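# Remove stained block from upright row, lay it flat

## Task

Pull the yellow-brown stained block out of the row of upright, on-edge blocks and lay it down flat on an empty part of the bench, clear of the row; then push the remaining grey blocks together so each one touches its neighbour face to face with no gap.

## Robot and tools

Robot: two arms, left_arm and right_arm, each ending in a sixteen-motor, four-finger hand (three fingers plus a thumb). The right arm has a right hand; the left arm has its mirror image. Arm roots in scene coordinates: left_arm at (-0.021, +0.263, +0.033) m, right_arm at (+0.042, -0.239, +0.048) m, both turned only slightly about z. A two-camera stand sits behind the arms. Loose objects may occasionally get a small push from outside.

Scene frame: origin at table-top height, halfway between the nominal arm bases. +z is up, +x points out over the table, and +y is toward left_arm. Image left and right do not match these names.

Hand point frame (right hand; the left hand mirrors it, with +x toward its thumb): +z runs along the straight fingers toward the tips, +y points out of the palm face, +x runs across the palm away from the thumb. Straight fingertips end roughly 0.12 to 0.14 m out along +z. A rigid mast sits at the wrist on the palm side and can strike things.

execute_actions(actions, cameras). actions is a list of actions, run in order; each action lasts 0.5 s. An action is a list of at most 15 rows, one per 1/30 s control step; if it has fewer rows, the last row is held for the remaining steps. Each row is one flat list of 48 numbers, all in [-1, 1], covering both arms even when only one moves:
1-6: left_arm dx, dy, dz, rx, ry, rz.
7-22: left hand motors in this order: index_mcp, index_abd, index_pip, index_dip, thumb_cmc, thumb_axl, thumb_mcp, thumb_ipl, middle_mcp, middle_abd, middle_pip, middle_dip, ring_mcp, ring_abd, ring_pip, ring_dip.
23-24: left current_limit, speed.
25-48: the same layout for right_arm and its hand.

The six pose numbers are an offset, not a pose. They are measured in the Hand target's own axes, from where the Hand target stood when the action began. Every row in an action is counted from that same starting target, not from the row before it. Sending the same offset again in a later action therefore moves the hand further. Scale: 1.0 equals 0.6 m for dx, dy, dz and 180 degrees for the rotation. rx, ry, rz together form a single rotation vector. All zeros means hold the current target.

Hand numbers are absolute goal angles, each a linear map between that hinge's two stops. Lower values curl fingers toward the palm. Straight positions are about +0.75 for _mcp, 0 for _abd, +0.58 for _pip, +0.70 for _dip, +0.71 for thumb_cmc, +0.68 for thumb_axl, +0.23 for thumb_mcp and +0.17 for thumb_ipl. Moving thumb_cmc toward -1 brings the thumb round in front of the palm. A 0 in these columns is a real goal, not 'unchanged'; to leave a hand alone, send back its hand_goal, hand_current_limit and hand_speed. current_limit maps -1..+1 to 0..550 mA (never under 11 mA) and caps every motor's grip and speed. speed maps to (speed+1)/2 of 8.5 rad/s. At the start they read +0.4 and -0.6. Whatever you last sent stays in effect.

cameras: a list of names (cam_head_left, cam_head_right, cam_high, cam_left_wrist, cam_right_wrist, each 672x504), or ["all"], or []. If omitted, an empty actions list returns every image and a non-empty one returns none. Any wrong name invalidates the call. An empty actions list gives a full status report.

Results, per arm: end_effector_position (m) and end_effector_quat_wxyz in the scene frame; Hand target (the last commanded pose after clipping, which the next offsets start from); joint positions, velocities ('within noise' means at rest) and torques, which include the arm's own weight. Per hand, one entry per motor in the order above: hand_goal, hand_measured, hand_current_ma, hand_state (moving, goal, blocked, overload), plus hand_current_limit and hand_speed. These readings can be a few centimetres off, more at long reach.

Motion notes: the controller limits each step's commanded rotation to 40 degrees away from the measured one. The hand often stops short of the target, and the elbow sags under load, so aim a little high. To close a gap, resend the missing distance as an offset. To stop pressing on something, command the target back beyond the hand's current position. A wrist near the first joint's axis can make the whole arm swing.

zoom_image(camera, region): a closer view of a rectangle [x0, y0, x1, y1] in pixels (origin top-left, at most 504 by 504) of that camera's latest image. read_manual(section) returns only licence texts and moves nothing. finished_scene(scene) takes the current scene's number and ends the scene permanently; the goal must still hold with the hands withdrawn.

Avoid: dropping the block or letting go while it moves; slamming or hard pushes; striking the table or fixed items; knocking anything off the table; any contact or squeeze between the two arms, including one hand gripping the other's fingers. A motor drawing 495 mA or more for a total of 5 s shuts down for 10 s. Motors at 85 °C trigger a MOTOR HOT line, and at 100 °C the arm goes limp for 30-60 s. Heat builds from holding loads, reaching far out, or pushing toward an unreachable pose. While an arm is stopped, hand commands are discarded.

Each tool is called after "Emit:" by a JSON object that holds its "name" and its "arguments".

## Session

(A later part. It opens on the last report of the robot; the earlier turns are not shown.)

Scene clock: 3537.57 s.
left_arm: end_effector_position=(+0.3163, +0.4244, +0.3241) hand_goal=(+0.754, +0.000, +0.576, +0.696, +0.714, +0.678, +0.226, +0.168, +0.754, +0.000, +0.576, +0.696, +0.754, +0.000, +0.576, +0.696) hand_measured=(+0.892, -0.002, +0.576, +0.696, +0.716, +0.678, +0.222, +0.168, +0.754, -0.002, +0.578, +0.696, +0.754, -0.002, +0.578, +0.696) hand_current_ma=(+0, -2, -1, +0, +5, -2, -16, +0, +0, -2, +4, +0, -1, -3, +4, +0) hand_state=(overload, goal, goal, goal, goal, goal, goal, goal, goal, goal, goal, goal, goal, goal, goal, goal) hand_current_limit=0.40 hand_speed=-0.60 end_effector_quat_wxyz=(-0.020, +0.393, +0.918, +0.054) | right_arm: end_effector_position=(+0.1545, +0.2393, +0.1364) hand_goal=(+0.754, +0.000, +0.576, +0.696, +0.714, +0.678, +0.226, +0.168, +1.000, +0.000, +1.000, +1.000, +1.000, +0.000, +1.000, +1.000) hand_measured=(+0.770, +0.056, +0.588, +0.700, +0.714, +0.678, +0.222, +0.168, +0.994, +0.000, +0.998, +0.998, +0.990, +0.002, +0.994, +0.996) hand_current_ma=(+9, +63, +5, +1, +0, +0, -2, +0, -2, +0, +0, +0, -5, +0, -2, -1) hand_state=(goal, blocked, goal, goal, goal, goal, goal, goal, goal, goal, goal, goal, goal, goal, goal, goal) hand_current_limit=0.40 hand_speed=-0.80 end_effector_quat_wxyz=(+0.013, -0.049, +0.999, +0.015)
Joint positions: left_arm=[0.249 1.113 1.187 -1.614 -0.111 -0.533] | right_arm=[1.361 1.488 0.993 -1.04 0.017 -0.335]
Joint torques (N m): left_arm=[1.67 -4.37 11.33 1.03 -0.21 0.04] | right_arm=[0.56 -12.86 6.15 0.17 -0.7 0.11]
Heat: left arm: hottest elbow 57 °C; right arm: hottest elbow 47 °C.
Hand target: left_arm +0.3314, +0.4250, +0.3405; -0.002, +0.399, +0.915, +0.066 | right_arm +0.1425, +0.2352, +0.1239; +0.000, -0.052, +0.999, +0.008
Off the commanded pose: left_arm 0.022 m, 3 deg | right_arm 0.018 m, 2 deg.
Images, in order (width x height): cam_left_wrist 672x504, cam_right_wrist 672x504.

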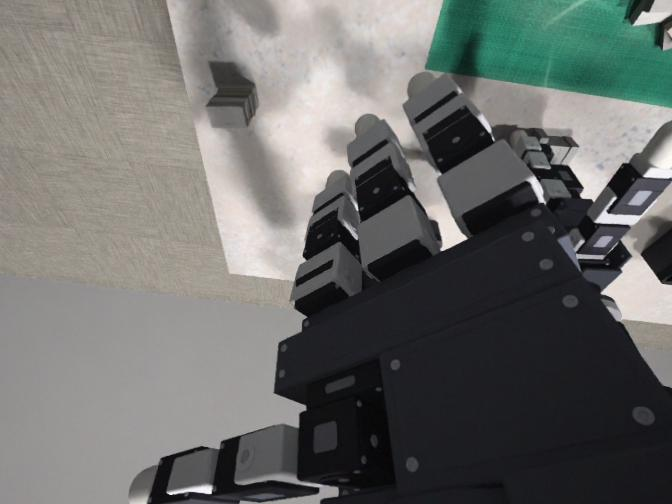

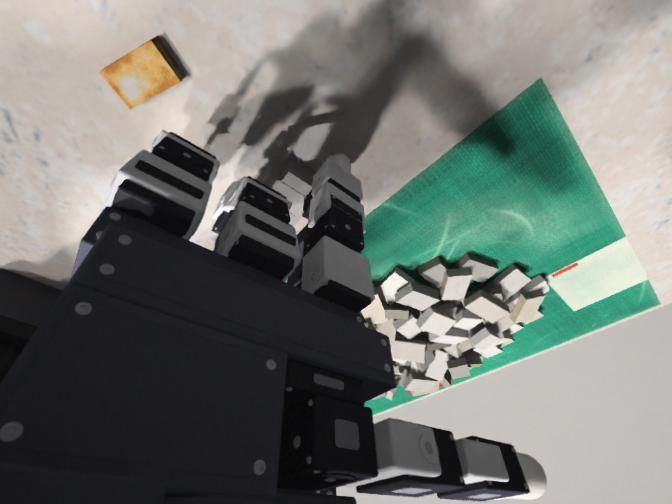

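Emit:
{"name": "execute_actions", "arguments": {"actions": [], "cameras": ["cam_head_left", "cam_head_right", "cam_high"]}}

Emit:
{"name": "zoom_image", "arguments": {"camera": "cam_head_left", "region": [280, 400, 380, 500]}}

Emit:
{"name": "zoom_image", "arguments": {"camera": "cam_high", "region": [440, 240, 540, 340]}}

Scene clock: 3544.53 s.
left_arm: end_effector_position=(+0.3163, +0.4244, +0.3241) hand_goal=(+0.754, +0.000, +0.576, +0.696, +0.714, +0.678, +0.226, +0.168, +0.754, +0.000, +0.576, +0.696, +0.754, +0.000, +0.576, +0.696) hand_measured=(+0.892, -0.002, +0.576, +0.696, +0.716, +0.678, +0.222, +0.168, +0.754, -0.002, +0.578, +0.696, +0.754, -0.002, +0.578, +0.696) hand_current_ma=(+0, -2, -1, +0, +5, -2, -16, +0, +0, -2, +4, +0, -1, -3, +4, +0) hand_state=(overload, goal, goal, goal, goal, goal, goal, goal, goal, goal, goal, goal, goal, goal, goal, goal) hand_current_limit=0.40 hand_speed=-0.60 end_effector_quat_wxyz=(-0.020, +0.393, +0.918, +0.054) | right_arm: end_effector_position=(+0.1545, +0.2393, +0.1364) hand_goal=(+0.754, +0.000, +0.576, +0.696, +0.714, +0.678, +0.226, +0.168, +1.000, +0.000, +1.000, +1.000, +1.000, +0.000, +1.000, +1.000) hand_measured=(+0.770, +0.056, +0.588, +0.700, +0.714, +0.678, +0.222, +0.168, +0.994, +0.000, +0.998, +0.998, +0.990, +0.002, +0.994, +0.996) hand_current_ma=(+9, +63, +5, +1, +0, +0, -2, +0, -2, +0, +0, +0, -5, +0, -2, -1) hand_state=(goal, blocked, goal, goal, goal, goal, goal, goal, goal, goal, goal, goal, goal, goal, goal, goal) hand_current_limit=0.40 hand_speed=-0.80 end_effector_quat_wxyz=(+0.013, -0.048, +0.999, +0.015)
Joint positions: left_arm=[0.249 1.113 1.187 -1.614 -0.111 -0.533] | right_arm=[1.361 1.488 0.993 -1.04 0.017 -0.335]
Joint velocities: within noise
Joint torques (N m): left_arm=[1.67 -4.37 11.32 1.03 -0.22 0.03] | right_arm=[0.62 -12.81 6.11 0.16 -0.69 0.09]
Heat: left arm: hottest elbow 57 °C; right arm: hottest elbow 46 °C.
Hand target: left_arm +0.3314, +0.4250, +0.3405; -0.002, +0.399, +0.915, +0.066 | right_arm +0.1424, +0.2351, +0.1239; +0.000, -0.052, +0.999, +0.008
Off the commanded pose: left_arm 0.022 m, 3 deg | right_arm 0.018 m, 2 deg.
Images, in order (width x height): cam_head_left 672x504, cam_head_right 672x504, cam_high 672x504.

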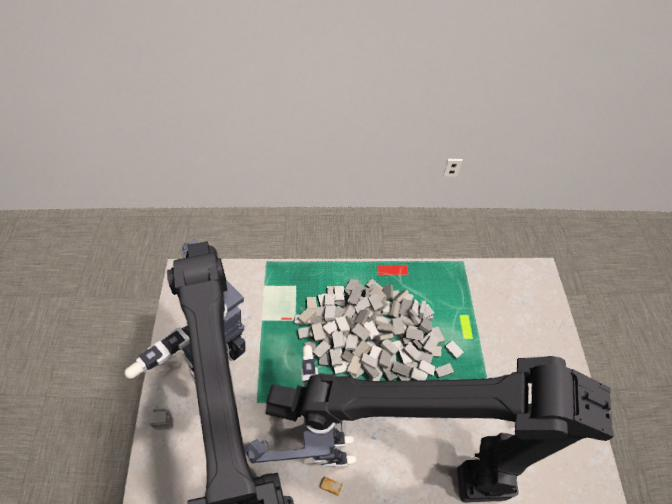

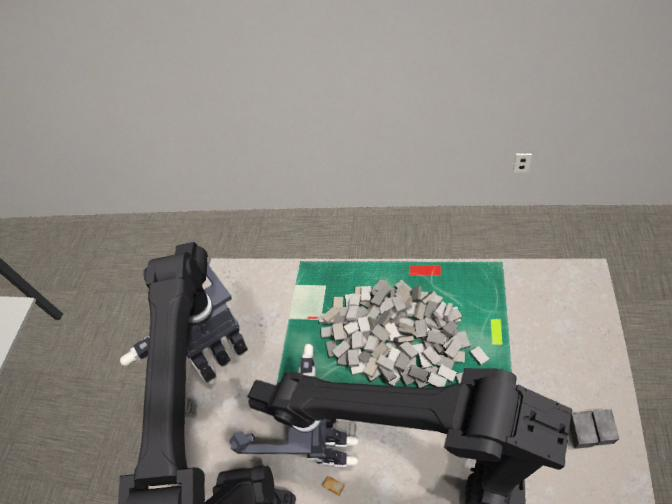

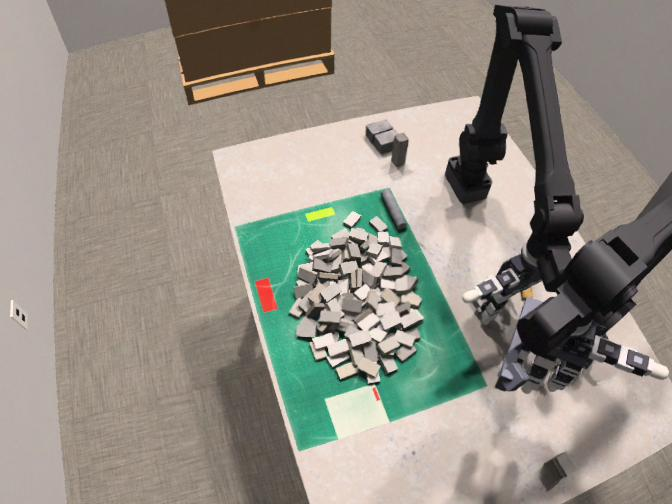

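Scaled by 5.040 from the camera's 672x504 image, which has a finer 960x720 frame.

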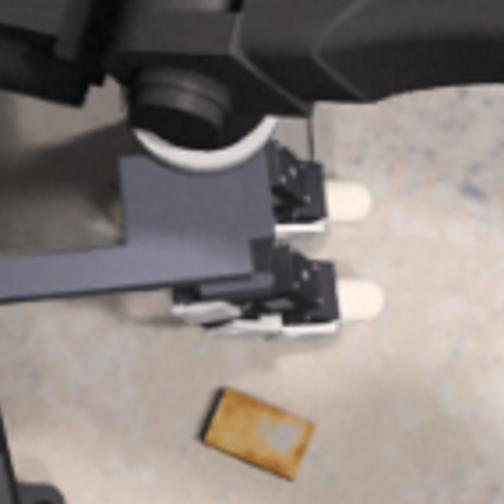

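Scaled by 5.040 from the camera's 672x504 image, which has a finer 960x720 frame.

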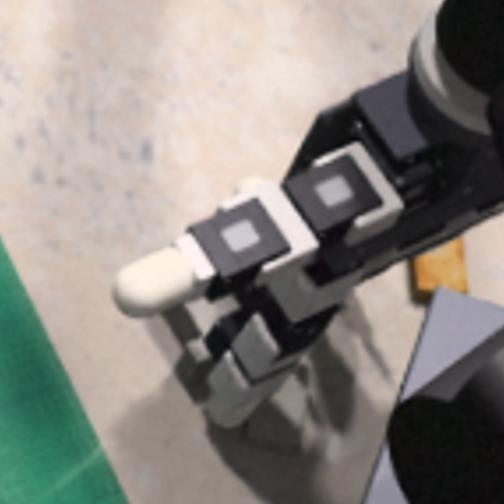

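Emit:
{"name": "execute_actions", "arguments": {"actions": [[[0,0,0,0,0,0,0.754,0,0.576,0.696,0.714,0.678,0.226,0.168,0.754,0,0.576,0.696,0.754,0,0.576,0.696,0.4,-0.6,0.006,0.0006,-0.002,0,0,0,0.754,0,0.576,0.696,0.714,0.678,0.226,0.168,1,0,1,1,1,0,1,1,0.4,-0.8],[0,0,0,0,0,0,0.754,0,0.576,0.696,0.714,0.678,0.226,0.168,0.754,0,0.576,0.696,0.754,0,0.576,0.696,0.4,-0.6,0.013,0.0013,-0.004,0,0,0,0.754,0,0.576,0.696,0.714,0.678,0.226,0.168,1,0,1,1,1,0,1,1,0.4,-0.8],[0,0,0,0,0,0,0.754,0,0.576,0.696,0.714,0.678,0.226,0.168,0.754,0,0.576,0.696,0.754,0,0.576,0.696,0.4,-0.6,0.02,0.002,-0.004,0,0,0,0.754,0,0.576,0.696,0.714,0.678,0.226,0.168,1,0,1,1,1,0,1,1,0.4,-0.8]],[[0,0,0,0,0,0,0.754,0,0.576,0.696,0.714,0.678,0.226,0.168,0.754,0,0.576,0.696,0.754,0,0.576,0.696,0.4,-0.6,-0.015,0.01,-0.01,0,0,0,0.754,0,0.576,0.696,0.714,0.678,0.226,0.168,1,0,1,1,1,0,1,1,0.4,-0.8],[0,0,0,0,0,0,0.754,0,0.576,0.696,0.714,0.678,0.226,0.168,0.754,0,0.576,0.696,0.754,0,0.576,0.696,0.4,-0.6,-0.02,0.015,-0.03,0,0,0,0.754,0,0.576,0.696,0.714,0.678,0.226,0.168,1,0,1,1,1,0,1,1,0.4,-0.8],[0,0,0,0,0,0,0.754,0,0.576,0.696,0.714,0.678,0.226,0.168,0.754,0,0.576,0.696,0.754,0,0.576,0.696,0.4,-0.6,-0.02,0.015,-0.06,0,0,0,0.754,0,0.576,0.696,0.714,0.678,0.226,0.168,1,0,1,1,1,0,1,1,0.4,-0.8],[0,0,0,0,0,0,0.754,0,0.576,0.696,0.714,0.678,0.226,0.168,0.754,0,0.576,0.696,0.754,0,0.576,0.696,0.4,-0.6,-0.02,0.015,-0.095,0,0,0,0.754,0,0.576,0.696,0.714,0.678,0.226,0.168,1,0,1,1,0.754,0,0.576,0.696,0.4,-0.8]]], "cameras": ["cam_right_wrist", "cam_left_wrist"]}}

Emit:
{"name": "zoom_image", "arguments": {"camera": "cam_right_wrist", "region": [230, 20, 390, 190]}}

Scene clock: 3573.73 s.
left_arm: end_effector_position=(+0.3163, +0.4244, +0.3241) hand_goal=(+0.754, +0.000, +0.576, +0.696, +0.714, +0.678, +0.226, +0.168, +0.754, +0.000, +0.576, +0.696, +0.754, +0.000, +0.576, +0.696) hand_measured=(+0.892, -0.002, +0.576, +0.696, +0.716, +0.678, +0.222, +0.168, +0.754, -0.002, +0.578, +0.696, +0.754, -0.002, +0.578, +0.696) hand_current_ma=(+0, -2, -1, +0, +5, -2, -16, +0, +0, -2, +4, +0, -1, -3, +4, +0) hand_state=(overload, goal, goal, goal, goal, goal, goal, goal, goal, goal, goal, goal, goal, goal, goal, goal) hand_current_limit=0.40 hand_speed=-0.60 end_effector_quat_wxyz=(-0.020, +0.393, +0.918, +0.054) | right_arm: end_effector_position=(+0.1410, +0.2350, +0.1714) hand_goal=(+0.754, +0.000, +0.576, +0.696, +0.714, +0.678, +0.226, +0.168, +1.000, +0.000, +1.000, +1.000, +0.754, +0.000, +0.576, +0.696) hand_measured=(+0.750, +0.004, +0.572, +0.696, +0.714, +0.678, +0.222, +0.168, +0.994, +0.000, +0.998, +0.998, +0.754, +0.002, +0.578, +0.700) hand_current_ma=(-1, +0, -1, +0, +0, +0, -2, +0, -2, +0, +0, +0, +0, +0, +0, +1) hand_state=(goal, goal, goal, goal, goal, goal, goal, goal, goal, goal, goal, goal, goal, goal, goal, goal) hand_current_limit=0.40 hand_speed=-0.80 end_effector_quat_wxyz=(-0.001, -0.047, +0.999, -0.001)
Joint positions: left_arm=[0.249 1.113 1.187 -1.614 -0.111 -0.533] | right_arm=[1.384 1.448 1.062 -1.187 -0.002 -0.309]
Joint torques (N m): left_arm=[1.67 -4.42 11.33 1.03 -0.21 0.04] | right_arm=[-0.44 -13.45 10.35 -0.54 -0.07 -0.08]
Heat: left arm: hottest elbow 57 °C; right arm: hottest elbow 44 °C.
Hand target: left_arm +0.3314, +0.4250, +0.3405; -0.002, +0.399, +0.915, +0.066 | right_arm +0.1415, +0.2444, +0.1834; +0.000, -0.052, +0.999, +0.008
Off the commanded pose: left_arm 0.022 m, 3 deg | right_arm 0.015 m, 1 deg.
Images, in order (width x height): cam_left_wrist 672x504, cam_right_wrist 672x504.

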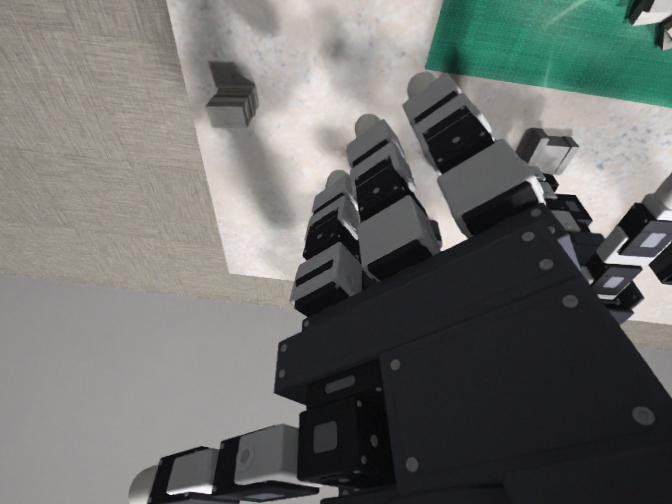

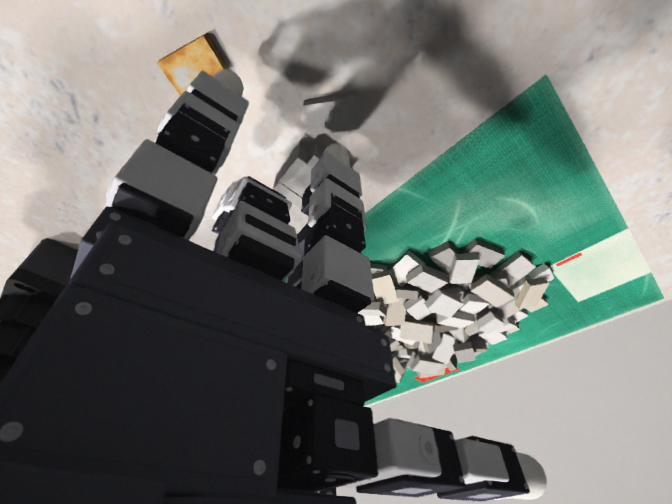

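Scaled by 2.965 from the camera's 672x504 image, which has a finer 960x720 frame.

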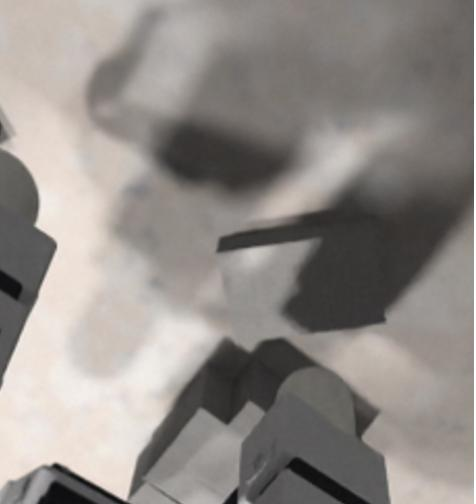

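Emit:
{"name": "execute_actions", "arguments": {"actions": [[[0,0,0,0,0,0,0.754,0,0.576,0.696,0.714,0.678,0.226,0.168,0.754,0,0.576,0.696,0.754,0,0.576,0.696,0.4,-0.6,-0.0145,-0.0035,-0.01,0,0,0.0215,0.754,0,0.576,0.696,0.714,0.678,0.226,0.168,1,0,1,1,0.754,0,0.576,0.696,0.4,-0.8],[0,0,0,0,0,0,0.754,0,0.576,0.696,0.714,0.678,0.226,0.168,0.754,0,0.576,0.696,0.754,0,0.576,0.696,0.4,-0.6,-0.029,-0.007,-0.02,0,0,0.043,0.754,0,0.576,0.696,0.714,0.678,0.226,0.168,1,0,1,1,0.754,0,0.576,0.696,0.4,-0.8],[0,0,0,0,0,0,0.754,0,0.576,0.696,0.714,0.678,0.226,0.168,0.754,0,0.576,0.696,0.754,0,0.576,0.696,0.4,-0.6,-0.0435,-0.0106,-0.03,0,0,0.0646,0.754,0,0.576,0.696,0.714,0.678,0.226,0.168,1,0,1,1,0.754,0,0.576,0.696,0.4,-0.8],[0,0,0,0,0,0,0.754,0,0.576,0.696,0.714,0.678,0.226,0.168,0.754,0,0.576,0.696,0.754,0,0.576,0.696,0.4,-0.6,-0.058,-0.0141,-0.03,0,0,0.0861,0.754,0,0.576,0.696,0.714,0.678,0.226,0.168,1,0,1,1,0.754,0,0.576,0.696,0.4,-0.8],[0,0,0,0,0,0,0.754,0,0.576,0.696,0.714,0.678,0.226,0.168,0.754,0,0.576,0.696,0.754,0,0.576,0.696,0.4,-0.6,-0.0725,-0.0176,-0.03,0,0,0.1076,0.754,0,0.576,0.696,0.714,0.678,0.226,0.168,1,0,1,1,0.754,0,0.576,0.696,0.4,-0.8],[0,0,0,0,0,0,0.754,0,0.576,0.696,0.714,0.678,0.226,0.168,0.754,0,0.576,0.696,0.754,0,0.576,0.696,0.4,-0.6,-0.087,-0.0211,-0.03,0,0,0.1292,0.754,0,0.576,0.696,0.714,0.678,0.226,0.168,1,0,1,1,0.754,0,0.576,0.696,0.4,-0.8],[0,0,0,0,0,0,0.754,0,0.576,0.696,0.714,0.678,0.226,0.168,0.754,0,0.576,0.696,0.754,0,0.576,0.696,0.4,-0.6,-0.1015,-0.0247,-0.03,0,0,0.1507,0.754,0,0.576,0.696,0.714,0.678,0.226,0.168,1,0,1,1,0.754,0,0.576,0.696,0.4,-0.8],[0,0,0,0,0,0,0.754,0,0.576,0.696,0.714,0.678,0.226,0.168,0.754,0,0.576,0.696,0.754,0,0.576,0.696,0.4,-0.6,-0.116,-0.0282,-0.03,0,0,0.1722,0.754,0,0.576,0.696,0.714,0.678,0.226,0.168,1,0,1,1,0.754,0,0.576,0.696,0.4,-0.8]],[[0,0,0,0,0,0,0.754,0,0.576,0.696,0.714,0.678,0.226,0.168,0.754,0,0.576,0.696,0.754,0,0.576,0.696,0.4,-0.6,-0.0076,-0.0049,0,0,0,0.0222,0.754,0,0.576,0.696,0.714,0.678,0.226,0.168,1,0,1,1,0.754,0,0.576,0.696,0.4,-0.8],[0,0,0,0,0,0,0.754,0,0.576,0.696,0.714,0.678,0.226,0.168,0.754,0,0.576,0.696,0.754,0,0.576,0.696,0.4,-0.6,-0.0152,-0.0098,0,0,0,0.0445,0.754,0,0.576,0.696,0.714,0.678,0.226,0.168,1,0,1,1,0.754,0,0.576,0.696,0.4,-0.8],[0,0,0,0,0,0,0.754,0,0.576,0.696,0.714,0.678,0.226,0.168,0.754,0,0.576,0.696,0.754,0,0.576,0.696,0.4,-0.6,-0.0228,-0.0147,0,0,0,0.0667,0.754,0,0.576,0.696,0.714,0.678,0.226,0.168,1,0,1,1,0.754,0,0.576,0.696,0.4,-0.8],[0,0,0,0,0,0,0.754,0,0.576,0.696,0.714,0.678,0.226,0.168,0.754,0,0.576,0.696,0.754,0,0.576,0.696,0.4,-0.6,-0.0305,-0.0196,0,0,0,0.0889,0.754,0,0.576,0.696,0.714,0.678,0.226,0.168,1,0,1,1,0.754,0,0.576,0.696,0.4,-0.8],[0,0,0,0,0,0,0.754,0,0.576,0.696,0.714,0.678,0.226,0.168,0.754,0,0.576,0.696,0.754,0,0.576,0.696,0.4,-0.6,-0.0381,-0.0244,0,0,0,0.1111,0.754,0,0.576,0.696,0.714,0.678,0.226,0.168,1,0,1,1,0.754,0,0.576,0.696,0.4,-0.8],[0,0,0,0,0,0,0.754,0,0.576,0.696,0.714,0.678,0.226,0.168,0.754,0,0.576,0.696,0.754,0,0.576,0.696,0.4,-0.6,-0.0457,-0.0293,0,0,0,0.1334,0.754,0,0.576,0.696,0.714,0.678,0.226,0.168,1,0,1,1,0.754,0,0.576,0.696,0.4,-0.8],[0,0,0,0,0,0,0.754,0,0.576,0.696,0.714,0.678,0.226,0.168,0.754,0,0.576,0.696,0.754,0,0.576,0.696,0.4,-0.6,-0.0533,-0.0342,0,0,0,0.1556,0.754,0,0.576,0.696,0.714,0.678,0.226,0.168,1,0,1,1,0.754,0,0.576,0.696,0.4,-0.8],[0,0,0,0,0,0,0.754,0,0.576,0.696,0.714,0.678,0.226,0.168,0.754,0,0.576,0.696,0.754,0,0.576,0.696,0.4,-0.6,-0.0609,-0.0391,0,0,0,0.1778,0.754,0,0.576,0.696,0.714,0.678,0.226,0.168,1,0,1,1,0.754,0,0.576,0.696,0.4,-0.8]]], "cameras": ["cam_right_wrist", "cam_head_left"]}}

Scene clock: 3657.77 s.
left_arm: end_effector_position=(+0.3163, +0.4244, +0.3241) hand_goal=(+0.754, +0.000, +0.576, +0.696, +0.714, +0.678, +0.226, +0.168, +0.754, +0.000, +0.576, +0.696, +0.754, +0.000, +0.576, +0.696) hand_measured=(+0.892, -0.002, +0.576, +0.696, +0.716, +0.678, +0.222, +0.168, +0.754, -0.002, +0.578, +0.696, +0.754, -0.002, +0.578, +0.696) hand_current_ma=(+0, -2, -1, +0, +5, -2, -16, +0, +0, -2, +4, +0, -1, -3, +4, +0) hand_state=(overload, goal, goal, goal, goal, goal, goal, goal, goal, goal, goal, goal, goal, goal, goal, goal) hand_current_limit=0.40 hand_speed=-0.60 end_effector_quat_wxyz=(-0.020, +0.393, +0.918, +0.054) | right_arm: end_effector_position=(+0.2352, +0.1841, +0.1935) hand_goal=(+0.754, +0.000, +0.576, +0.696, +0.714, +0.678, +0.226, +0.168, +1.000, +0.000, +1.000, +1.000, +0.754, +0.000, +0.576, +0.696) hand_measured=(+0.750, +0.002, +0.572, +0.696, +0.712, +0.678, +0.222, +0.168, +0.994, +0.000, +0.998, +0.998, +0.754, +0.002, +0.578, +0.700) hand_current_ma=(-1, +0, -1, +0, +0, +0, -2, +0, -2, +0, +0, +0, +0, +0, +0, +1) hand_state=(goal, goal, goal, goal, goal, goal, goal, goal, goal, goal, goal, goal, goal, goal, goal, goal) hand_current_limit=0.40 hand_speed=-0.80 end_effector_quat_wxyz=(-0.006, +0.475, +0.880, +0.003)
Joint positions: left_arm=[0.249 1.113 1.187 -1.614 -0.111 -0.533] | right_arm=[1.325 1.455 1.131 -1.238 -0.01 0.717]
Joint torques (N m): left_arm=[1.61 -4.42 11.33 1.05 -0.21 0.04] | right_arm=[0.21 -11.75 11.45 -0.61 0.16 0.14]
Heat: left arm: hottest elbow 57 °C; right arm: hottest elbow 47 °C.
Hand target: left_arm +0.3314, +0.4250, +0.3405; -0.002, +0.399, +0.915, +0.066 | right_arm +0.2357, +0.1979, +0.2005; -0.004, +0.477, +0.879, +0.006
Off the commanded pose: left_arm 0.022 m, 3 deg | right_arm 0.016 m, 0 deg.
Images, in order (width x height): cam_head_left 672x504, cam_right_wrist 672x504.

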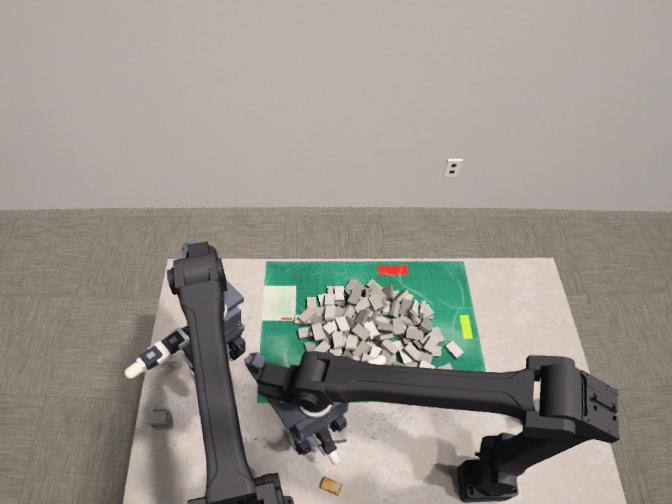

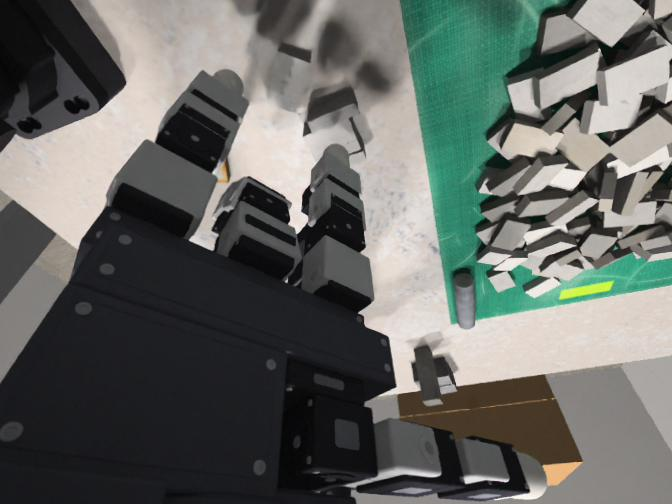

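Emit:
{"name": "execute_actions", "arguments": {"actions": [[[0.018,0.017,0.003,0,0,0,0.754,0,0.576,0.696,0.714,0.678,0.226,0.168,0.754,0,0.576,0.696,0.754,0,0.576,0.696,0.4,-0.6,0,0,0,0,0,0,0.754,0,0.576,0.696,0.714,0.678,0.226,0.168,1,0,1,1,0.754,0,0.576,0.696,0.4,-0.8],[0.036,0.034,0.006,0,0,0,0.754,0,0.576,0.696,0.714,0.678,0.226,0.168,0.754,0,0.576,0.696,0.754,0,0.576,0.696,0.4,-0.6,0,0,0,0,0,0,0.754,0,0.576,0.696,0.714,0.678,0.226,0.168,1,0,1,1,0.754,0,0.576,0.696,0.4,-0.8],[0.054,0.051,0.009,0,0,0,0.754,0,0.576,0.696,0.714,0.678,0.226,0.168,0.754,0,0.576,0.696,0.754,0,0.576,0.696,0.4,-0.6,0,0,0,0,0,0,0.754,0,0.576,0.696,0.714,0.678,0.226,0.168,1,0,1,1,0.754,0,0.576,0.696,0.4,-0.8],[0.072,0.068,0.011,0,0,0,0.754,0,0.576,0.696,0.714,0.678,0.226,0.168,0.754,0,0.576,0.696,0.754,0,0.576,0.696,0.4,-0.6,0,0,0,0,0,0,0.754,0,0.576,0.696,0.714,0.678,0.226,0.168,1,0,1,1,0.754,0,0.576,0.696,0.4,-0.8]]], "cameras": ["cam_left_wrist", "cam_head_left"]}}

Scene clock: 3690.30 s.
left_arm: end_effector_position=(+0.3164, +0.4816, +0.3182) hand_goal=(+0.754, +0.000, +0.576, +0.696, +0.714, +0.678, +0.226, +0.168, +0.754, +0.000, +0.576, +0.696, +0.754, +0.000, +0.576, +0.696) hand_measured=(+0.872, -0.002, +0.576, +0.696, +0.716, +0.678, +0.222, +0.168, +0.754, -0.002, +0.578, +0.696, +0.754, -0.002, +0.578, +0.696) hand_current_ma=(+0, -2, -1, +0, +4, -2, -16, +0, -1, -2, +4, +0, -2, -3, +4, +0) hand_state=(overload, goal, goal, goal, goal, goal, goal, goal, goal, goal, goal, goal, goal, goal, goal, goal) hand_current_limit=0.40 hand_speed=-0.60 end_effector_quat_wxyz=(-0.022, +0.392, +0.918, +0.046) | right_arm: end_effector_position=(+0.2356, +0.1846, +0.1949) hand_goal=(+0.754, +0.000, +0.576, +0.696, +0.714, +0.678, +0.226, +0.168, +1.000, +0.000, +1.000, +1.000, +0.754, +0.000, +0.576, +0.696) hand_measured=(+0.750, +0.002, +0.572, +0.696, +0.712, +0.678, +0.222, +0.168, +0.994, +0.000, +0.998, +0.998, +0.754, +0.002, +0.578, +0.700) hand_current_ma=(-1, +0, -1, +0, +0, +0, -2, +0, -2, +0, +0, +0, +0, +0, +0, +1) hand_state=(goal, goal, goal, goal, goal, goal, goal, goal, goal, goal, goal, goal, goal, goal, goal, goal) hand_current_limit=0.40 hand_speed=-0.80 end_effector_quat_wxyz=(-0.006, +0.477, +0.879, +0.004)
Joint positions: left_arm=[0.43 1.164 1.214 -1.584 -0.096 -0.353] | right_arm=[1.326 1.456 1.135 -1.24 -0.009 0.721]
Joint torques (N m): left_arm=[1.67 -5.71 11.97 0.96 -0.21 0.02] | right_arm=[0.26 -11.63 11.3 -0.66 0.15 0.12]
Heat: left arm: hottest elbow 57 °C; right arm: hottest elbow 51 °C.
Hand target: left_arm +0.3320, +0.4847, +0.3411; -0.003, +0.399, +0.915, +0.065 | right_arm +0.2356, +0.1978, +0.2004; -0.004, +0.477, +0.879, +0.006
Off the commanded pose: left_arm 0.028 m, 3 deg | right_arm 0.014 m, 0 deg.
Images, in order (width x height): cam_head_left 672x504, cam_left_wrist 672x504.

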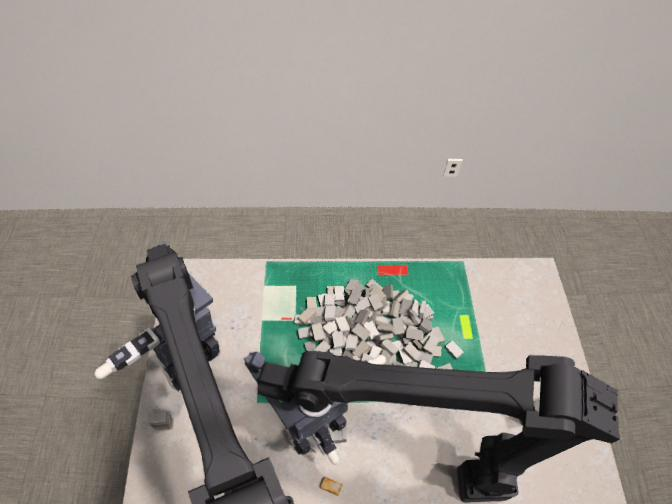

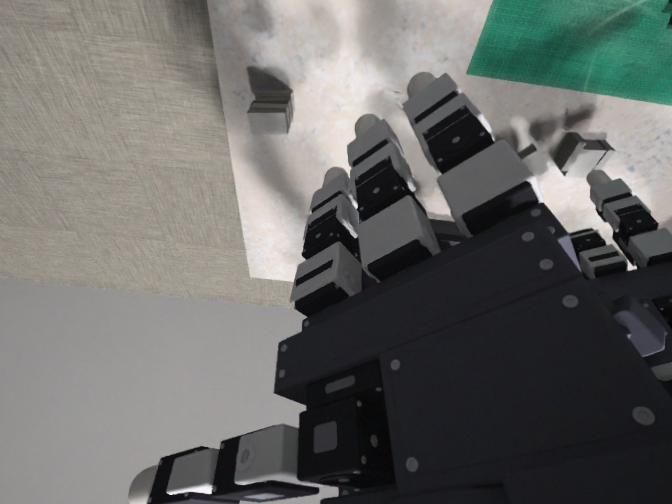

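Emit:
{"name": "execute_actions", "arguments": {"actions": [[[0,0,0,0,0,0,0.754,0,0.576,0.696,0.714,0.678,0.226,0.168,0.754,0,0.576,0.696,0.754,0,0.576,0.696,0.4,-0.6,-0.0078,-0.0051,0,0,0,0.0229,0.754,0,0.576,0.696,0.714,0.678,0.226,0.168,1,0,1,1,0.754,0,0.576,0.696,0.4,-0.8],[0,0,0,0,0,0,0.754,0,0.576,0.696,0.714,0.678,0.226,0.168,0.754,0,0.576,0.696,0.754,0,0.576,0.696,0.4,-0.6,-0.0156,-0.0103,0,0,0,0.0458,0.754,0,0.576,0.696,0.714,0.678,0.226,0.168,1,0,1,1,0.754,0,0.576,0.696,0.4,-0.8],[0,0,0,0,0,0,0.754,0,0.576,0.696,0.714,0.678,0.226,0.168,0.754,0,0.576,0.696,0.754,0,0.576,0.696,0.4,-0.6,-0.0234,-0.0154,0,0,0,0.0687,0.754,0,0.576,0.696,0.714,0.678,0.226,0.168,1,0,1,1,0.754,0,0.576,0.696,0.4,-0.8],[0,0,0,0,0,0,0.754,0,0.576,0.696,0.714,0.678,0.226,0.168,0.754,0,0.576,0.696,0.754,0,0.576,0.696,0.4,-0.6,-0.0313,-0.0205,0,0,0,0.0917,0.754,0,0.576,0.696,0.714,0.678,0.226,0.168,1,0,1,1,0.754,0,0.576,0.696,0.4,-0.8],[0,0,0,0,0,0,0.754,0,0.576,0.696,0.714,0.678,0.226,0.168,0.754,0,0.576,0.696,0.754,0,0.576,0.696,0.4,-0.6,-0.0391,-0.0256,0,0,0,0.1146,0.754,0,0.576,0.696,0.714,0.678,0.226,0.168,1,0,1,1,0.754,0,0.576,0.696,0.4,-0.8],[0,0,0,0,0,0,0.754,0,0.576,0.696,0.714,0.678,0.226,0.168,0.754,0,0.576,0.696,0.754,0,0.576,0.696,0.4,-0.6,-0.0469,-0.0308,0,0,0,0.1375,0.754,0,0.576,0.696,0.714,0.678,0.226,0.168,1,0,1,1,0.754,0,0.576,0.696,0.4,-0.8],[0,0,0,0,0,0,0.754,0,0.576,0.696,0.714,0.678,0.226,0.168,0.754,0,0.576,0.696,0.754,0,0.576,0.696,0.4,-0.6,-0.0547,-0.0359,0,0,0,0.1604,0.754,0,0.576,0.696,0.714,0.678,0.226,0.168,1,0,1,1,0.754,0,0.576,0.696,0.4,-0.8],[0,0,0,0,0,0,0.754,0,0.576,0.696,0.714,0.678,0.226,0.168,0.754,0,0.576,0.696,0.754,0,0.576,0.696,0.4,-0.6,-0.0625,-0.041,0,0,0,0.1833,0.754,0,0.576,0.696,0.714,0.678,0.226,0.168,1,0,1,1,0.754,0,0.576,0.696,0.4,-0.8]],[[0,0,0,0,0,0,0.754,0,0.576,0.696,0.714,0.678,0.226,0.168,0.754,0,0.576,0.696,0.754,0,0.576,0.696,0.4,-0.6,-0.0076,-0.0049,0,0,0,0.0222,0.754,0,0.576,0.696,0.714,0.678,0.226,0.168,1,0,1,1,0.754,0,0.576,0.696,0.4,-0.8],[0,0,0,0,0,0,0.754,0,0.576,0.696,0.714,0.678,0.226,0.168,0.754,0,0.576,0.696,0.754,0,0.576,0.696,0.4,-0.6,-0.0152,-0.0098,0,0,0,0.0445,0.754,0,0.576,0.696,0.714,0.678,0.226,0.168,1,0,1,1,0.754,0,0.576,0.696,0.4,-0.8],[0,0,0,0,0,0,0.754,0,0.576,0.696,0.714,0.678,0.226,0.168,0.754,0,0.576,0.696,0.754,0,0.576,0.696,0.4,-0.6,-0.0228,-0.0147,0,0,0,0.0667,0.754,0,0.576,0.696,0.714,0.678,0.226,0.168,1,0,1,1,0.754,0,0.576,0.696,0.4,-0.8],[0,0,0,0,0,0,0.754,0,0.576,0.696,0.714,0.678,0.226,0.168,0.754,0,0.576,0.696,0.754,0,0.576,0.696,0.4,-0.6,-0.0304,-0.0196,0,0,0,0.0889,0.754,0,0.576,0.696,0.714,0.678,0.226,0.168,1,0,1,1,0.754,0,0.576,0.696,0.4,-0.8],[0,0,0,0,0,0,0.754,0,0.576,0.696,0.714,0.678,0.226,0.168,0.754,0,0.576,0.696,0.754,0,0.576,0.696,0.4,-0.6,-0.038,-0.0245,0,0,0,0.1111,0.754,0,0.576,0.696,0.714,0.678,0.226,0.168,1,0,1,1,0.754,0,0.576,0.696,0.4,-0.8],[0,0,0,0,0,0,0.754,0,0.576,0.696,0.714,0.678,0.226,0.168,0.754,0,0.576,0.696,0.754,0,0.576,0.696,0.4,-0.6,-0.0456,-0.0294,0,0,0,0.1334,0.754,0,0.576,0.696,0.714,0.678,0.226,0.168,1,0,1,1,0.754,0,0.576,0.696,0.4,-0.8],[0,0,0,0,0,0,0.754,0,0.576,0.696,0.714,0.678,0.226,0.168,0.754,0,0.576,0.696,0.754,0,0.576,0.696,0.4,-0.6,-0.0532,-0.0343,0,0,0,0.1556,0.754,0,0.576,0.696,0.714,0.678,0.226,0.168,1,0,1,1,0.754,0,0.576,0.696,0.4,-0.8],[0,0,0,0,0,0,0.754,0,0.576,0.696,0.714,0.678,0.226,0.168,0.754,0,0.576,0.696,0.754,0,0.576,0.696,0.4,-0.6,-0.0608,-0.0392,0,0,0,0.1778,0.754,0,0.576,0.696,0.714,0.678,0.226,0.168,1,0,1,1,0.754,0,0.576,0.696,0.4,-0.8]]], "cameras": ["cam_right_wrist", "cam_head_left", "cam_left_wrist"]}}

Emit:
{"name": "zoom_image", "arguments": {"camera": "cam_right_wrist", "region": [200, 0, 400, 190]}}

Emit:
{"name": "zoom_image", "arguments": {"camera": "cam_left_wrist", "region": [520, 100, 650, 200]}}

Scene clock: 3731.77 s.
left_arm: end_effector_position=(+0.3165, +0.4815, +0.3182) hand_goal=(+0.754, +0.000, +0.576, +0.696, +0.714, +0.678, +0.226, +0.168, +0.754, +0.000, +0.576, +0.696, +0.754, +0.000, +0.576, +0.696) hand_measured=(+0.872, -0.002, +0.576, +0.696, +0.716, +0.678, +0.222, +0.168, +0.754, -0.002, +0.578, +0.696, +0.754, -0.002, +0.578, +0.696) hand_current_ma=(+0, -2, -1, +0, +4, -2, -16, +0, -1, -2, +4, +0, -2, -3, +4, +0) hand_state=(overload, goal, goal, goal, goal, goal, goal, goal, goal, goal, goal, goal, goal, goal, goal, goal) hand_current_limit=0.40 hand_speed=-0.60 end_effector_quat_wxyz=(-0.022, +0.393, +0.918, +0.046) | right_arm: end_effector_position=(+0.2088, +0.1060, +0.1942) hand_goal=(+0.754, +0.000, +0.576, +0.696, +0.714, +0.678, +0.226, +0.168, +1.000, +0.000, +1.000, +1.000, +0.754, +0.000, +0.576, +0.696) hand_measured=(+0.750, +0.002, +0.572, +0.696, +0.712, +0.678, +0.222, +0.168, +0.994, +0.000, +0.998, +0.998, +0.754, +0.002, +0.578, +0.700) hand_current_ma=(-1, +0, -1, +0, +0, +0, -2, +0, -2, +0, +0, +0, +0, +0, +0, +1) hand_state=(goal, goal, goal, goal, goal, goal, goal, goal, goal, goal, goal, goal, goal, goal, goal, goal) hand_current_limit=0.40 hand_speed=-0.80 end_effector_quat_wxyz=(-0.008, +0.871, +0.491, +0.001)
Joint positions: left_arm=[0.43 1.164 1.214 -1.584 -0.096 -0.352] | right_arm=[1.342 1.48 1.163 -1.24 -0.01 1.859]
Joint torques (N m): left_arm=[1.67 -5.66 11.97 0.96 -0.19 0.04] | right_arm=[-0.38 -12.16 11.21 -0.75 0.1 0.15]
Heat: left arm: hottest elbow 60 °C; right arm: hottest elbow 50 °C.
Hand target: left_arm +0.3320, +0.4847, +0.3411; -0.003, +0.399, +0.915, +0.065 | right_arm +0.2119, +0.1165, +0.1993; -0.007, +0.875, +0.485, +0.003
Off the commanded pose: left_arm 0.028 m, 3 deg | right_arm 0.012 m, 1 deg.
Images, in order (width x height): cam_head_left 672x504, cam_left_wrist 672x504, cam_right_wrist 672x504.

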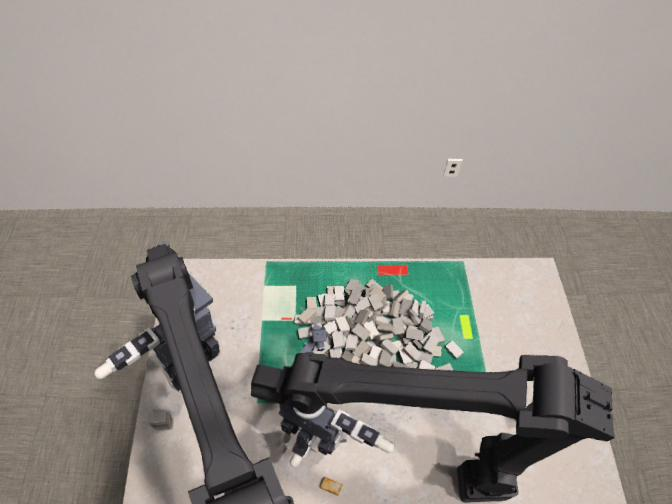

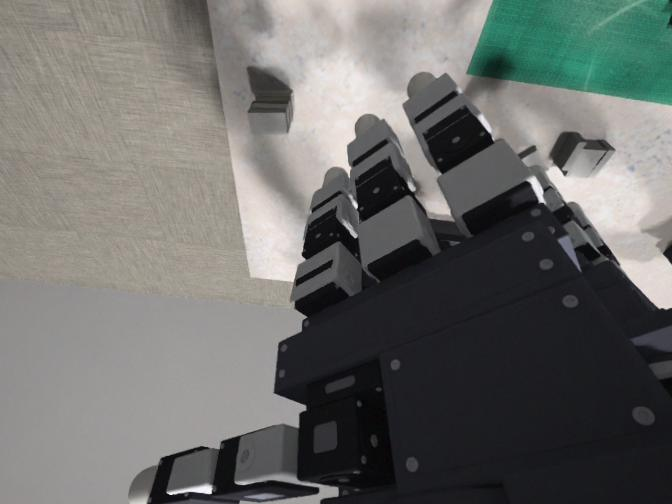

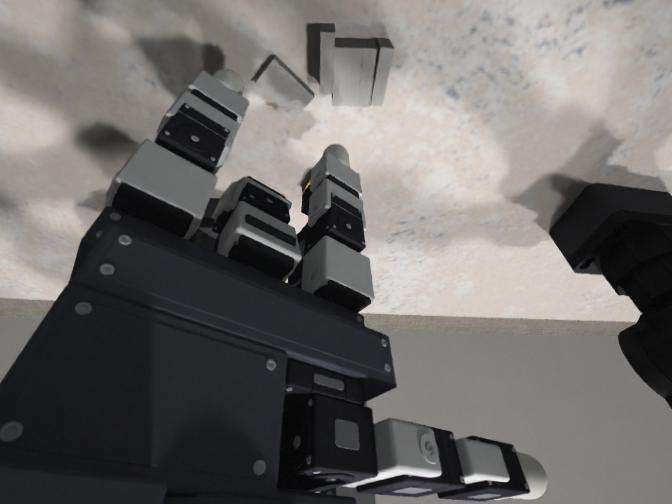

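Scaled by 2.520 from the camera's 672x504 image, which has a finer 960x720 frame.

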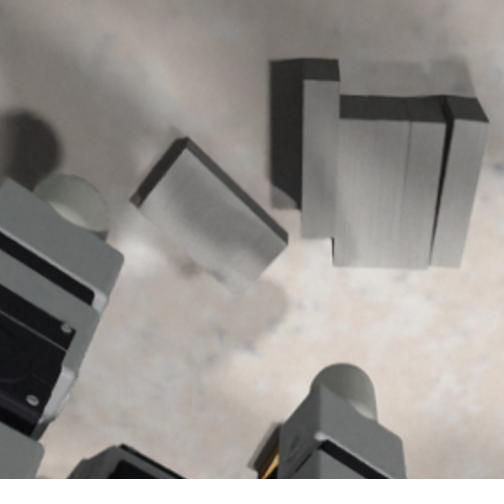

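Scaled by 3.877 from the camera's 672x504 image, which has a finer 960x720 frame.

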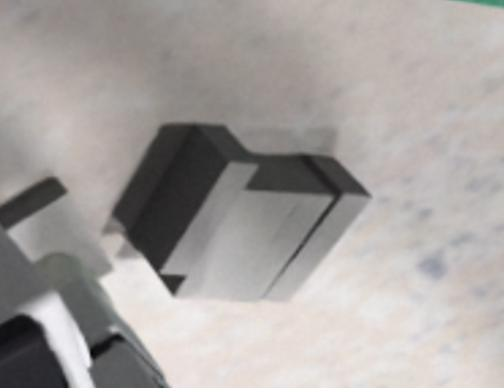

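Emit:
{"name": "execute_actions", "arguments": {"actions": [[[0,0,0,0,0,0,0.754,0,0.576,0.696,0.714,0.678,0.226,0.168,0.754,0,0.576,0.696,0.754,0,0.576,0.696,0.4,-0.6,-0.001,-0.002,0.013,0,0,0,0.754,0,0.576,0.696,0.714,0.678,0.226,0.168,1,0,1,1,0.754,0,0.576,0.696,0.4,-0.9],[0,0,0,0,0,0,0.754,0,0.576,0.696,0.714,0.678,0.226,0.168,0.754,0,0.576,0.696,0.754,0,0.576,0.696,0.4,-0.6,-0.002,-0.0045,0.026,0,0,0,0.754,0,0.576,0.696,0.714,0.678,0.226,0.168,1,0,1,1,0.754,0,0.576,0.696,0.4,-0.9],[0,0,0,0,0,0,0.754,0,0.576,0.696,0.714,0.678,0.226,0.168,0.754,0,0.576,0.696,0.754,0,0.576,0.696,0.4,-0.6,-0.003,-0.007,0.04,0,0,0,0.754,0,0.576,0.696,0.714,0.678,0.226,0.168,1,0,1,1,0.754,0,0.576,0.696,0.4,-0.9],[0,0,0,0,0,0,0.754,0,0.576,0.696,0.714,0.678,0.226,0.168,0.754,0,0.576,0.696,0.754,0,0.576,0.696,0.4,-0.6,-0.004,-0.0095,0.053,0,0,0,0.754,0,0.576,0.696,0.714,0.678,0.226,0.168,1,0,1,1,0.754,0,0.576,0.696,0.4,-0.9],[0,0,0,0,0,0,0.754,0,0.576,0.696,0.714,0.678,0.226,0.168,0.754,0,0.576,0.696,0.754,0,0.576,0.696,0.4,-0.6,-0.0055,-0.0119,0.067,0,0,0,0.754,0,0.576,0.696,0.714,0.678,0.226,0.168,1,0,1,1,0.754,0,0.576,0.696,0.4,-0.9]]], "cameras": ["cam_right_wrist"]}}

Emit:
{"name": "zoom_image", "arguments": {"camera": "cam_right_wrist", "region": [200, 0, 400, 190]}}

Scene clock: 3773.50 s.
left_arm: end_effector_position=(+0.3165, +0.4815, +0.3182) hand_goal=(+0.754, +0.000, +0.576, +0.696, +0.714, +0.678, +0.226, +0.168, +0.754, +0.000, +0.576, +0.696, +0.754, +0.000, +0.576, +0.696) hand_measured=(+0.872, -0.002, +0.576, +0.696, +0.716, +0.678, +0.222, +0.168, +0.754, -0.002, +0.578, +0.696, +0.754, -0.002, +0.578, +0.696) hand_current_ma=(+0, -2, -1, +0, +4, -2, -16, +0, -1, -2, +4, +0, -2, -3, +4, +0) hand_state=(overload, goal, goal, goal, goal, goal, goal, goal, goal, goal, goal, goal, goal, goal, goal, goal) hand_current_limit=0.40 hand_speed=-0.60 end_effector_quat_wxyz=(-0.022, +0.393, +0.918, +0.046) | right_arm: end_effector_position=(+0.2065, +0.1142, +0.1649) hand_goal=(+0.754, +0.000, +0.576, +0.696, +0.714, +0.678, +0.226, +0.168, +1.000, +0.000, +1.000, +1.000, +0.754, +0.000, +0.576, +0.696) hand_measured=(+0.750, +0.002, +0.572, +0.696, +0.712, +0.678, +0.222, +0.168, +0.994, +0.000, +0.998, +0.998, +0.754, +0.002, +0.578, +0.700) hand_current_ma=(-1, +0, -1, +0, +0, +0, -2, +0, -2, +0, +0, +0, +0, +0, +0, +1) hand_state=(goal, goal, goal, goal, goal, goal, goal, goal, goal, goal, goal, goal, goal, goal, goal, goal) hand_current_limit=0.40 hand_speed=-0.90 end_effector_quat_wxyz=(-0.009, +0.874, +0.485, +0.003)
Joint positions: left_arm=[0.43 1.164 1.214 -1.584 -0.096 -0.352] | right_arm=[1.351 1.526 1.132 -1.16 -0.008 1.881]
Joint torques (N m): left_arm=[1.67 -5.66 11.96 0.96 -0.18 0.04] | right_arm=[0.15 -13.33 7.95 0.17 0.09 0.14]
Heat: left arm: hottest elbow 61 °C; right arm: hottest elbow 49 °C.
Hand target: left_arm +0.3320, +0.4847, +0.3411; -0.003, +0.399, +0.915, +0.065 | right_arm +0.2042, +0.1181, +0.1592; -0.007, +0.875, +0.485, +0.003
Off the commanded pose: left_arm 0.028 m, 3 deg | right_arm 0.007 m, 0 deg.
Images, in order (width x height): cam_right_wrist 672x504.

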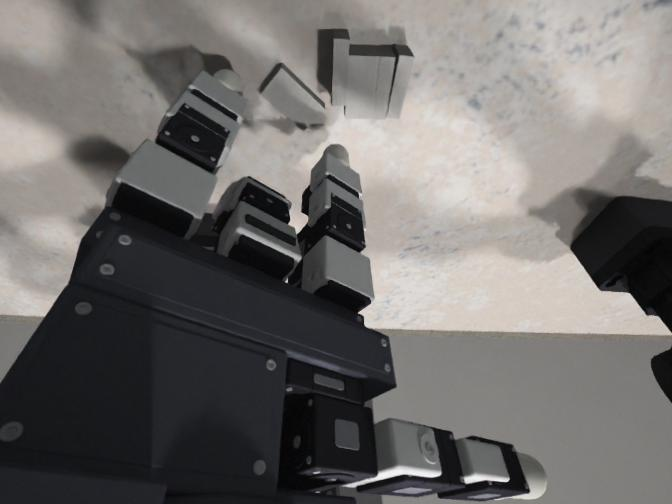

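Scaled by 2.520 from the camera's 672x504 image, which has a finer 960x720 frame.

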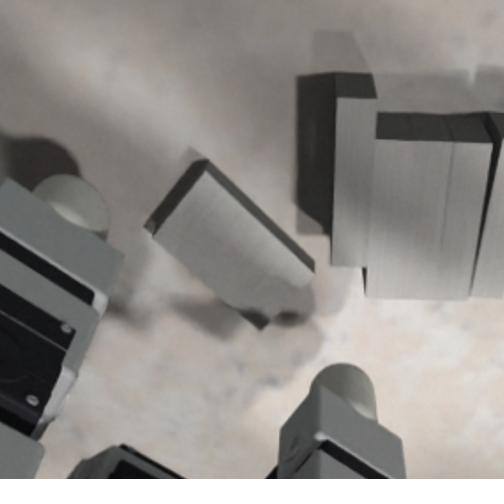

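Emit:
{"name": "execute_actions", "arguments": {"actions": [[[0,0,0,0,0,0,0.754,0,0.576,0.696,0.714,0.678,0.226,0.168,0.754,0,0.576,0.696,0.754,0,0.576,0.696,0.4,-0.6,-0.002,0.001,0.012,0,0,0.004,0.754,0,0.576,0.696,0.714,0.678,0.226,0.168,1,0,1,1,0.754,0,0.576,0.696,0.4,-0.9],[0,0,0,0,0,0,0.754,0,0.576,0.696,0.714,0.678,0.226,0.168,0.754,0,0.576,0.696,0.754,0,0.576,0.696,0.4,-0.6,-0.0044,0.0017,0.024,0,0,0.008,0.754,0,0.576,0.696,0.714,0.678,0.226,0.168,1,0,1,1,0.754,0,0.576,0.696,0.4,-0.9],[0,0,0,0,0,0,0.754,0,0.576,0.696,0.714,0.678,0.226,0.168,0.754,0,0.576,0.696,0.754,0,0.576,0.696,0.4,-0.6,-0.0066,0.0026,0.036,0,0,0.012,0.754,0,0.576,0.696,0.714,0.678,0.226,0.168,1,0,1,1,0.754,0,0.576,0.696,0.4,-0.9],[0,0,0,0,0,0,0.754,0,0.576,0.696,0.714,0.678,0.226,0.168,0.754,0,0.576,0.696,0.754,0,0.576,0.696,0.4,-0.6,-0.0088,0.0035,0.049,0,0,0.0167,0.754,0,0.576,0.696,0.714,0.678,0.226,0.168,1,0,1,1,0.754,0,0.576,0.696,0.4,-0.9]]], "cameras": ["cam_right_wrist"]}}

Emit:
{"name": "zoom_image", "arguments": {"camera": "cam_right_wrist", "region": [200, 30, 370, 190]}}

Scene clock: 3807.87 s.
left_arm: end_effector_position=(+0.3165, +0.4815, +0.3182) hand_goal=(+0.754, +0.000, +0.576, +0.696, +0.714, +0.678, +0.226, +0.168, +0.754, +0.000, +0.576, +0.696, +0.754, +0.000, +0.576, +0.696) hand_measured=(+0.872, -0.002, +0.576, +0.696, +0.716, +0.678, +0.222, +0.168, +0.754, -0.002, +0.578, +0.696, +0.754, -0.002, +0.578, +0.696) hand_current_ma=(+0, -2, -1, +0, +4, -2, -16, +0, -1, -2, +4, +0, -2, -3, +4, +0) hand_state=(overload, goal, goal, goal, goal, goal, goal, goal, goal, goal, goal, goal, goal, goal, goal, goal) hand_current_limit=0.40 hand_speed=-0.60 end_effector_quat_wxyz=(-0.022, +0.393, +0.918, +0.046) | right_arm: end_effector_position=(+0.2033, +0.1106, +0.1359) hand_goal=(+0.754, +0.000, +0.576, +0.696, +0.714, +0.678, +0.226, +0.168, +1.000, +0.000, +1.000, +1.000, +0.754, +0.000, +0.576, +0.696) hand_measured=(+0.750, +0.002, +0.572, +0.696, +0.712, +0.678, +0.222, +0.168, +0.994, +0.000, +0.998, +0.998, +0.754, +0.004, +0.578, +0.700) hand_current_ma=(-1, +0, -1, +0, +0, +0, -2, +0, -2, +0, +0, +0, +0, +1, +0, +1) hand_state=(goal, goal, goal, goal, goal, goal, goal, goal, goal, goal, goal, goal, goal, goal, goal, goal) hand_current_limit=0.40 hand_speed=-0.90 end_effector_quat_wxyz=(-0.010, +0.885, +0.465, +0.003)
Joint positions: left_arm=[0.43 1.164 1.214 -1.584 -0.096 -0.352] | right_arm=[1.351 1.555 1.083 -1.08 -0.008 1.926]
Joint torques (N m): left_arm=[1.67 -5.6 11.99 0.98 -0.18 0.05] | right_arm=[-0.38 -13.27 7.62 0.17 0.09 0.14]
Heat: left arm: hottest elbow 61 °C; right arm: hottest elbow 48 °C.
Hand target: left_arm +0.3320, +0.4847, +0.3411; -0.003, +0.399, +0.915, +0.065 | right_arm +0.2031, +0.1129, +0.1297; -0.007, +0.887, +0.462, +0.003
Off the commanded pose: left_arm 0.028 m, 3 deg | right_arm 0.007 m, 1 deg.
Images, in order (width x height): cam_right_wrist 672x504.

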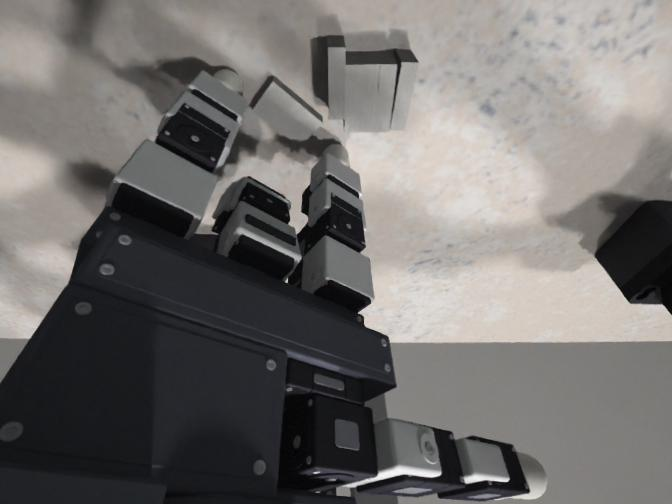

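Scaled by 2.965 from the camera's 672x504 image, which has a finer 960x720 frame.

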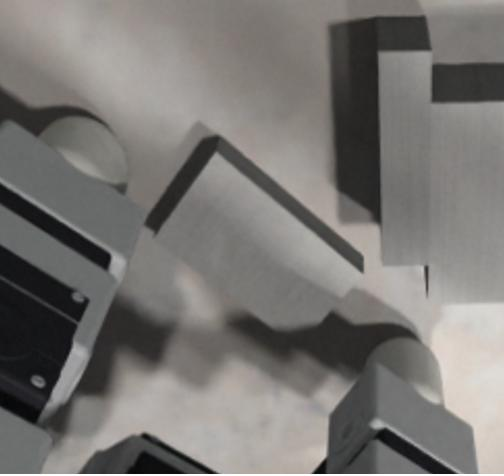

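Emit:
{"name": "execute_actions", "arguments": {"actions": [[[0,0,0,0,0,0,0.754,0,0.576,0.696,0.714,0.678,0.226,0.168,0.754,0,0.576,0.696,0.754,0,0.576,0.696,0.4,-0.6,0,0,0.004,0,0,0,0.754,0,0.576,0.696,0.714,0.678,0.226,0.168,1,0,1,1,0.754,0,0.576,0.696,0.4,-0.9],[0,0,0,0,0,0,0.754,0,0.576,0.696,0.714,0.678,0.226,0.168,0.754,0,0.576,0.696,0.754,0,0.576,0.696,0.4,-0.6,0,0,0.009,0,0,0,0.754,0,0.576,0.696,0.714,0.678,0.226,0.168,1,0,1,1,0.754,0,0.576,0.696,0.4,-0.9]],[[0,0,0,0,0,0,0.754,0,0.576,0.696,0.714,0.678,0.226,0.168,0.754,0,0.576,0.696,0.754,0,0.576,0.696,0.4,-0.6,0,0,0,0,0,0,0.754,-0.1,0.576,0.696,0.714,0.678,0.226,0.168,1,0,1,1,0.754,0.1,0.576,0.696,0.4,-0.9],[0,0,0,0,0,0,0.754,0,0.576,0.696,0.714,0.678,0.226,0.168,0.754,0,0.576,0.696,0.754,0,0.576,0.696,0.4,-0.6,0,0,0,0,0,0,0.754,-0.17,0.576,0.696,0.714,0.678,0.226,0.168,1,0,1,1,0.754,0.15,0.576,0.696,0.4,-0.9],[0,0,0,0,0,0,0.754,0,0.576,0.696,0.714,0.678,0.226,0.168,0.754,0,0.576,0.696,0.754,0,0.576,0.696,0.4,-0.6,0,0,0,0,0,0,0.754,-0.21,0.576,0.696,0.714,0.678,0.226,0.168,1,0,1,1,0.754,0.18,0.576,0.696,0.4,-0.9]]], "cameras": ["cam_right_wrist"]}}

Emit:
{"name": "zoom_image", "arguments": {"camera": "cam_right_wrist", "region": [200, 30, 370, 190]}}

Scene clock: 3838.40 s.
left_arm: end_effector_position=(+0.3165, +0.4815, +0.3182) hand_goal=(+0.754, +0.000, +0.576, +0.696, +0.714, +0.678, +0.226, +0.168, +0.754, +0.000, +0.576, +0.696, +0.754, +0.000, +0.576, +0.696) hand_measured=(+0.872, -0.002, +0.576, +0.696, +0.716, +0.678, +0.222, +0.168, +0.754, -0.002, +0.578, +0.696, +0.754, -0.002, +0.578, +0.696) hand_current_ma=(+0, -2, -1, +0, +4, -2, -16, +0, -1, -2, +4, +0, -2, -3, +4, +0) hand_state=(overload, goal, goal, goal, goal, goal, goal, goal, goal, goal, goal, goal, goal, goal, goal, goal) hand_current_limit=0.40 hand_speed=-0.60 end_effector_quat_wxyz=(-0.022, +0.393, +0.918, +0.046) | right_arm: end_effector_position=(+0.2039, +0.1130, +0.1346) hand_goal=(+0.754, -0.210, +0.576, +0.696, +0.714, +0.678, +0.226, +0.168, +1.000, +0.000, +1.000, +1.000, +0.754, +0.180, +0.576, +0.696) hand_measured=(+0.752, -0.142, +0.574, +0.696, +0.712, +0.678, +0.222, +0.168, +0.994, +0.000, +0.998, +0.998, +0.754, +0.146, +0.578, +0.700) hand_current_ma=(+0, +87, +0, +0, +0, +0, -2, +0, -2, +0, +0, +0, +0, -25, +0, +1) hand_state=(goal, blocked, goal, goal, goal, goal, goal, goal, goal, goal, goal, goal, goal, blocked, goal, goal) hand_current_limit=0.40 hand_speed=-0.90 end_effector_quat_wxyz=(-0.014, +0.885, +0.465, +0.007)
Joint positions: left_arm=[0.43 1.164 1.214 -1.584 -0.096 -0.352] | right_arm=[1.351 1.555 1.081 -1.066 -0.008 1.927]
Joint torques (N m): left_arm=[1.61 -5.77 11.97 1.01 -0.18 0.04] | right_arm=[-0.21 -12.63 7.23 0.16 0.09 0.11]
Heat: left arm: hottest elbow 61 °C; right arm: hottest elbow 46 °C.
Hand target: left_arm +0.3320, +0.4847, +0.3411; -0.003, +0.399, +0.915, +0.065 | right_arm +0.2031, +0.1131, +0.1244; -0.007, +0.887, +0.462, +0.003
Off the commanded pose: left_arm 0.028 m, 3 deg | right_arm 0.010 m, 1 deg.
Images, in order (width x height): cam_right_wrist 672x504.

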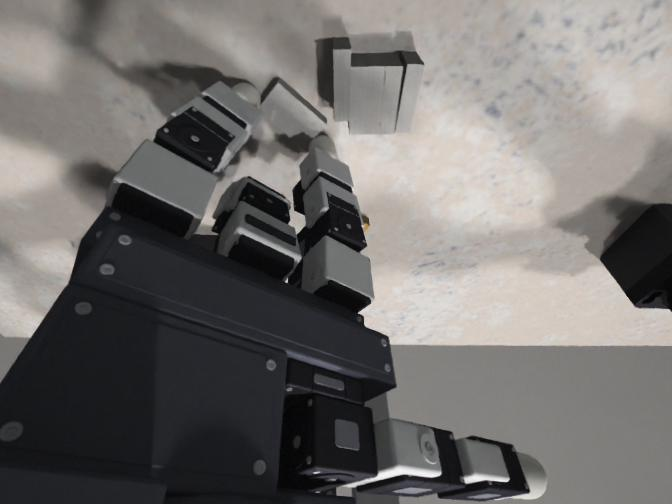

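Scaled by 2.965 from the camera's 672x504 image, which has a finer 960x720 frame.

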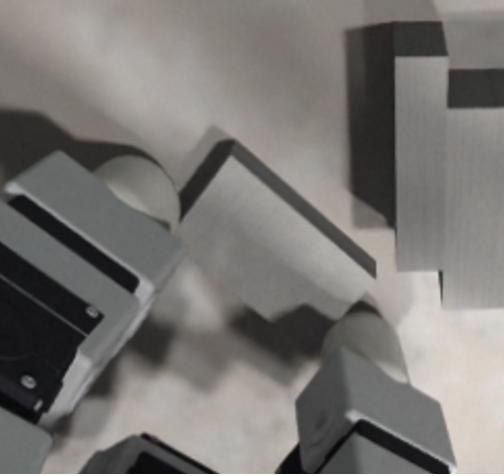

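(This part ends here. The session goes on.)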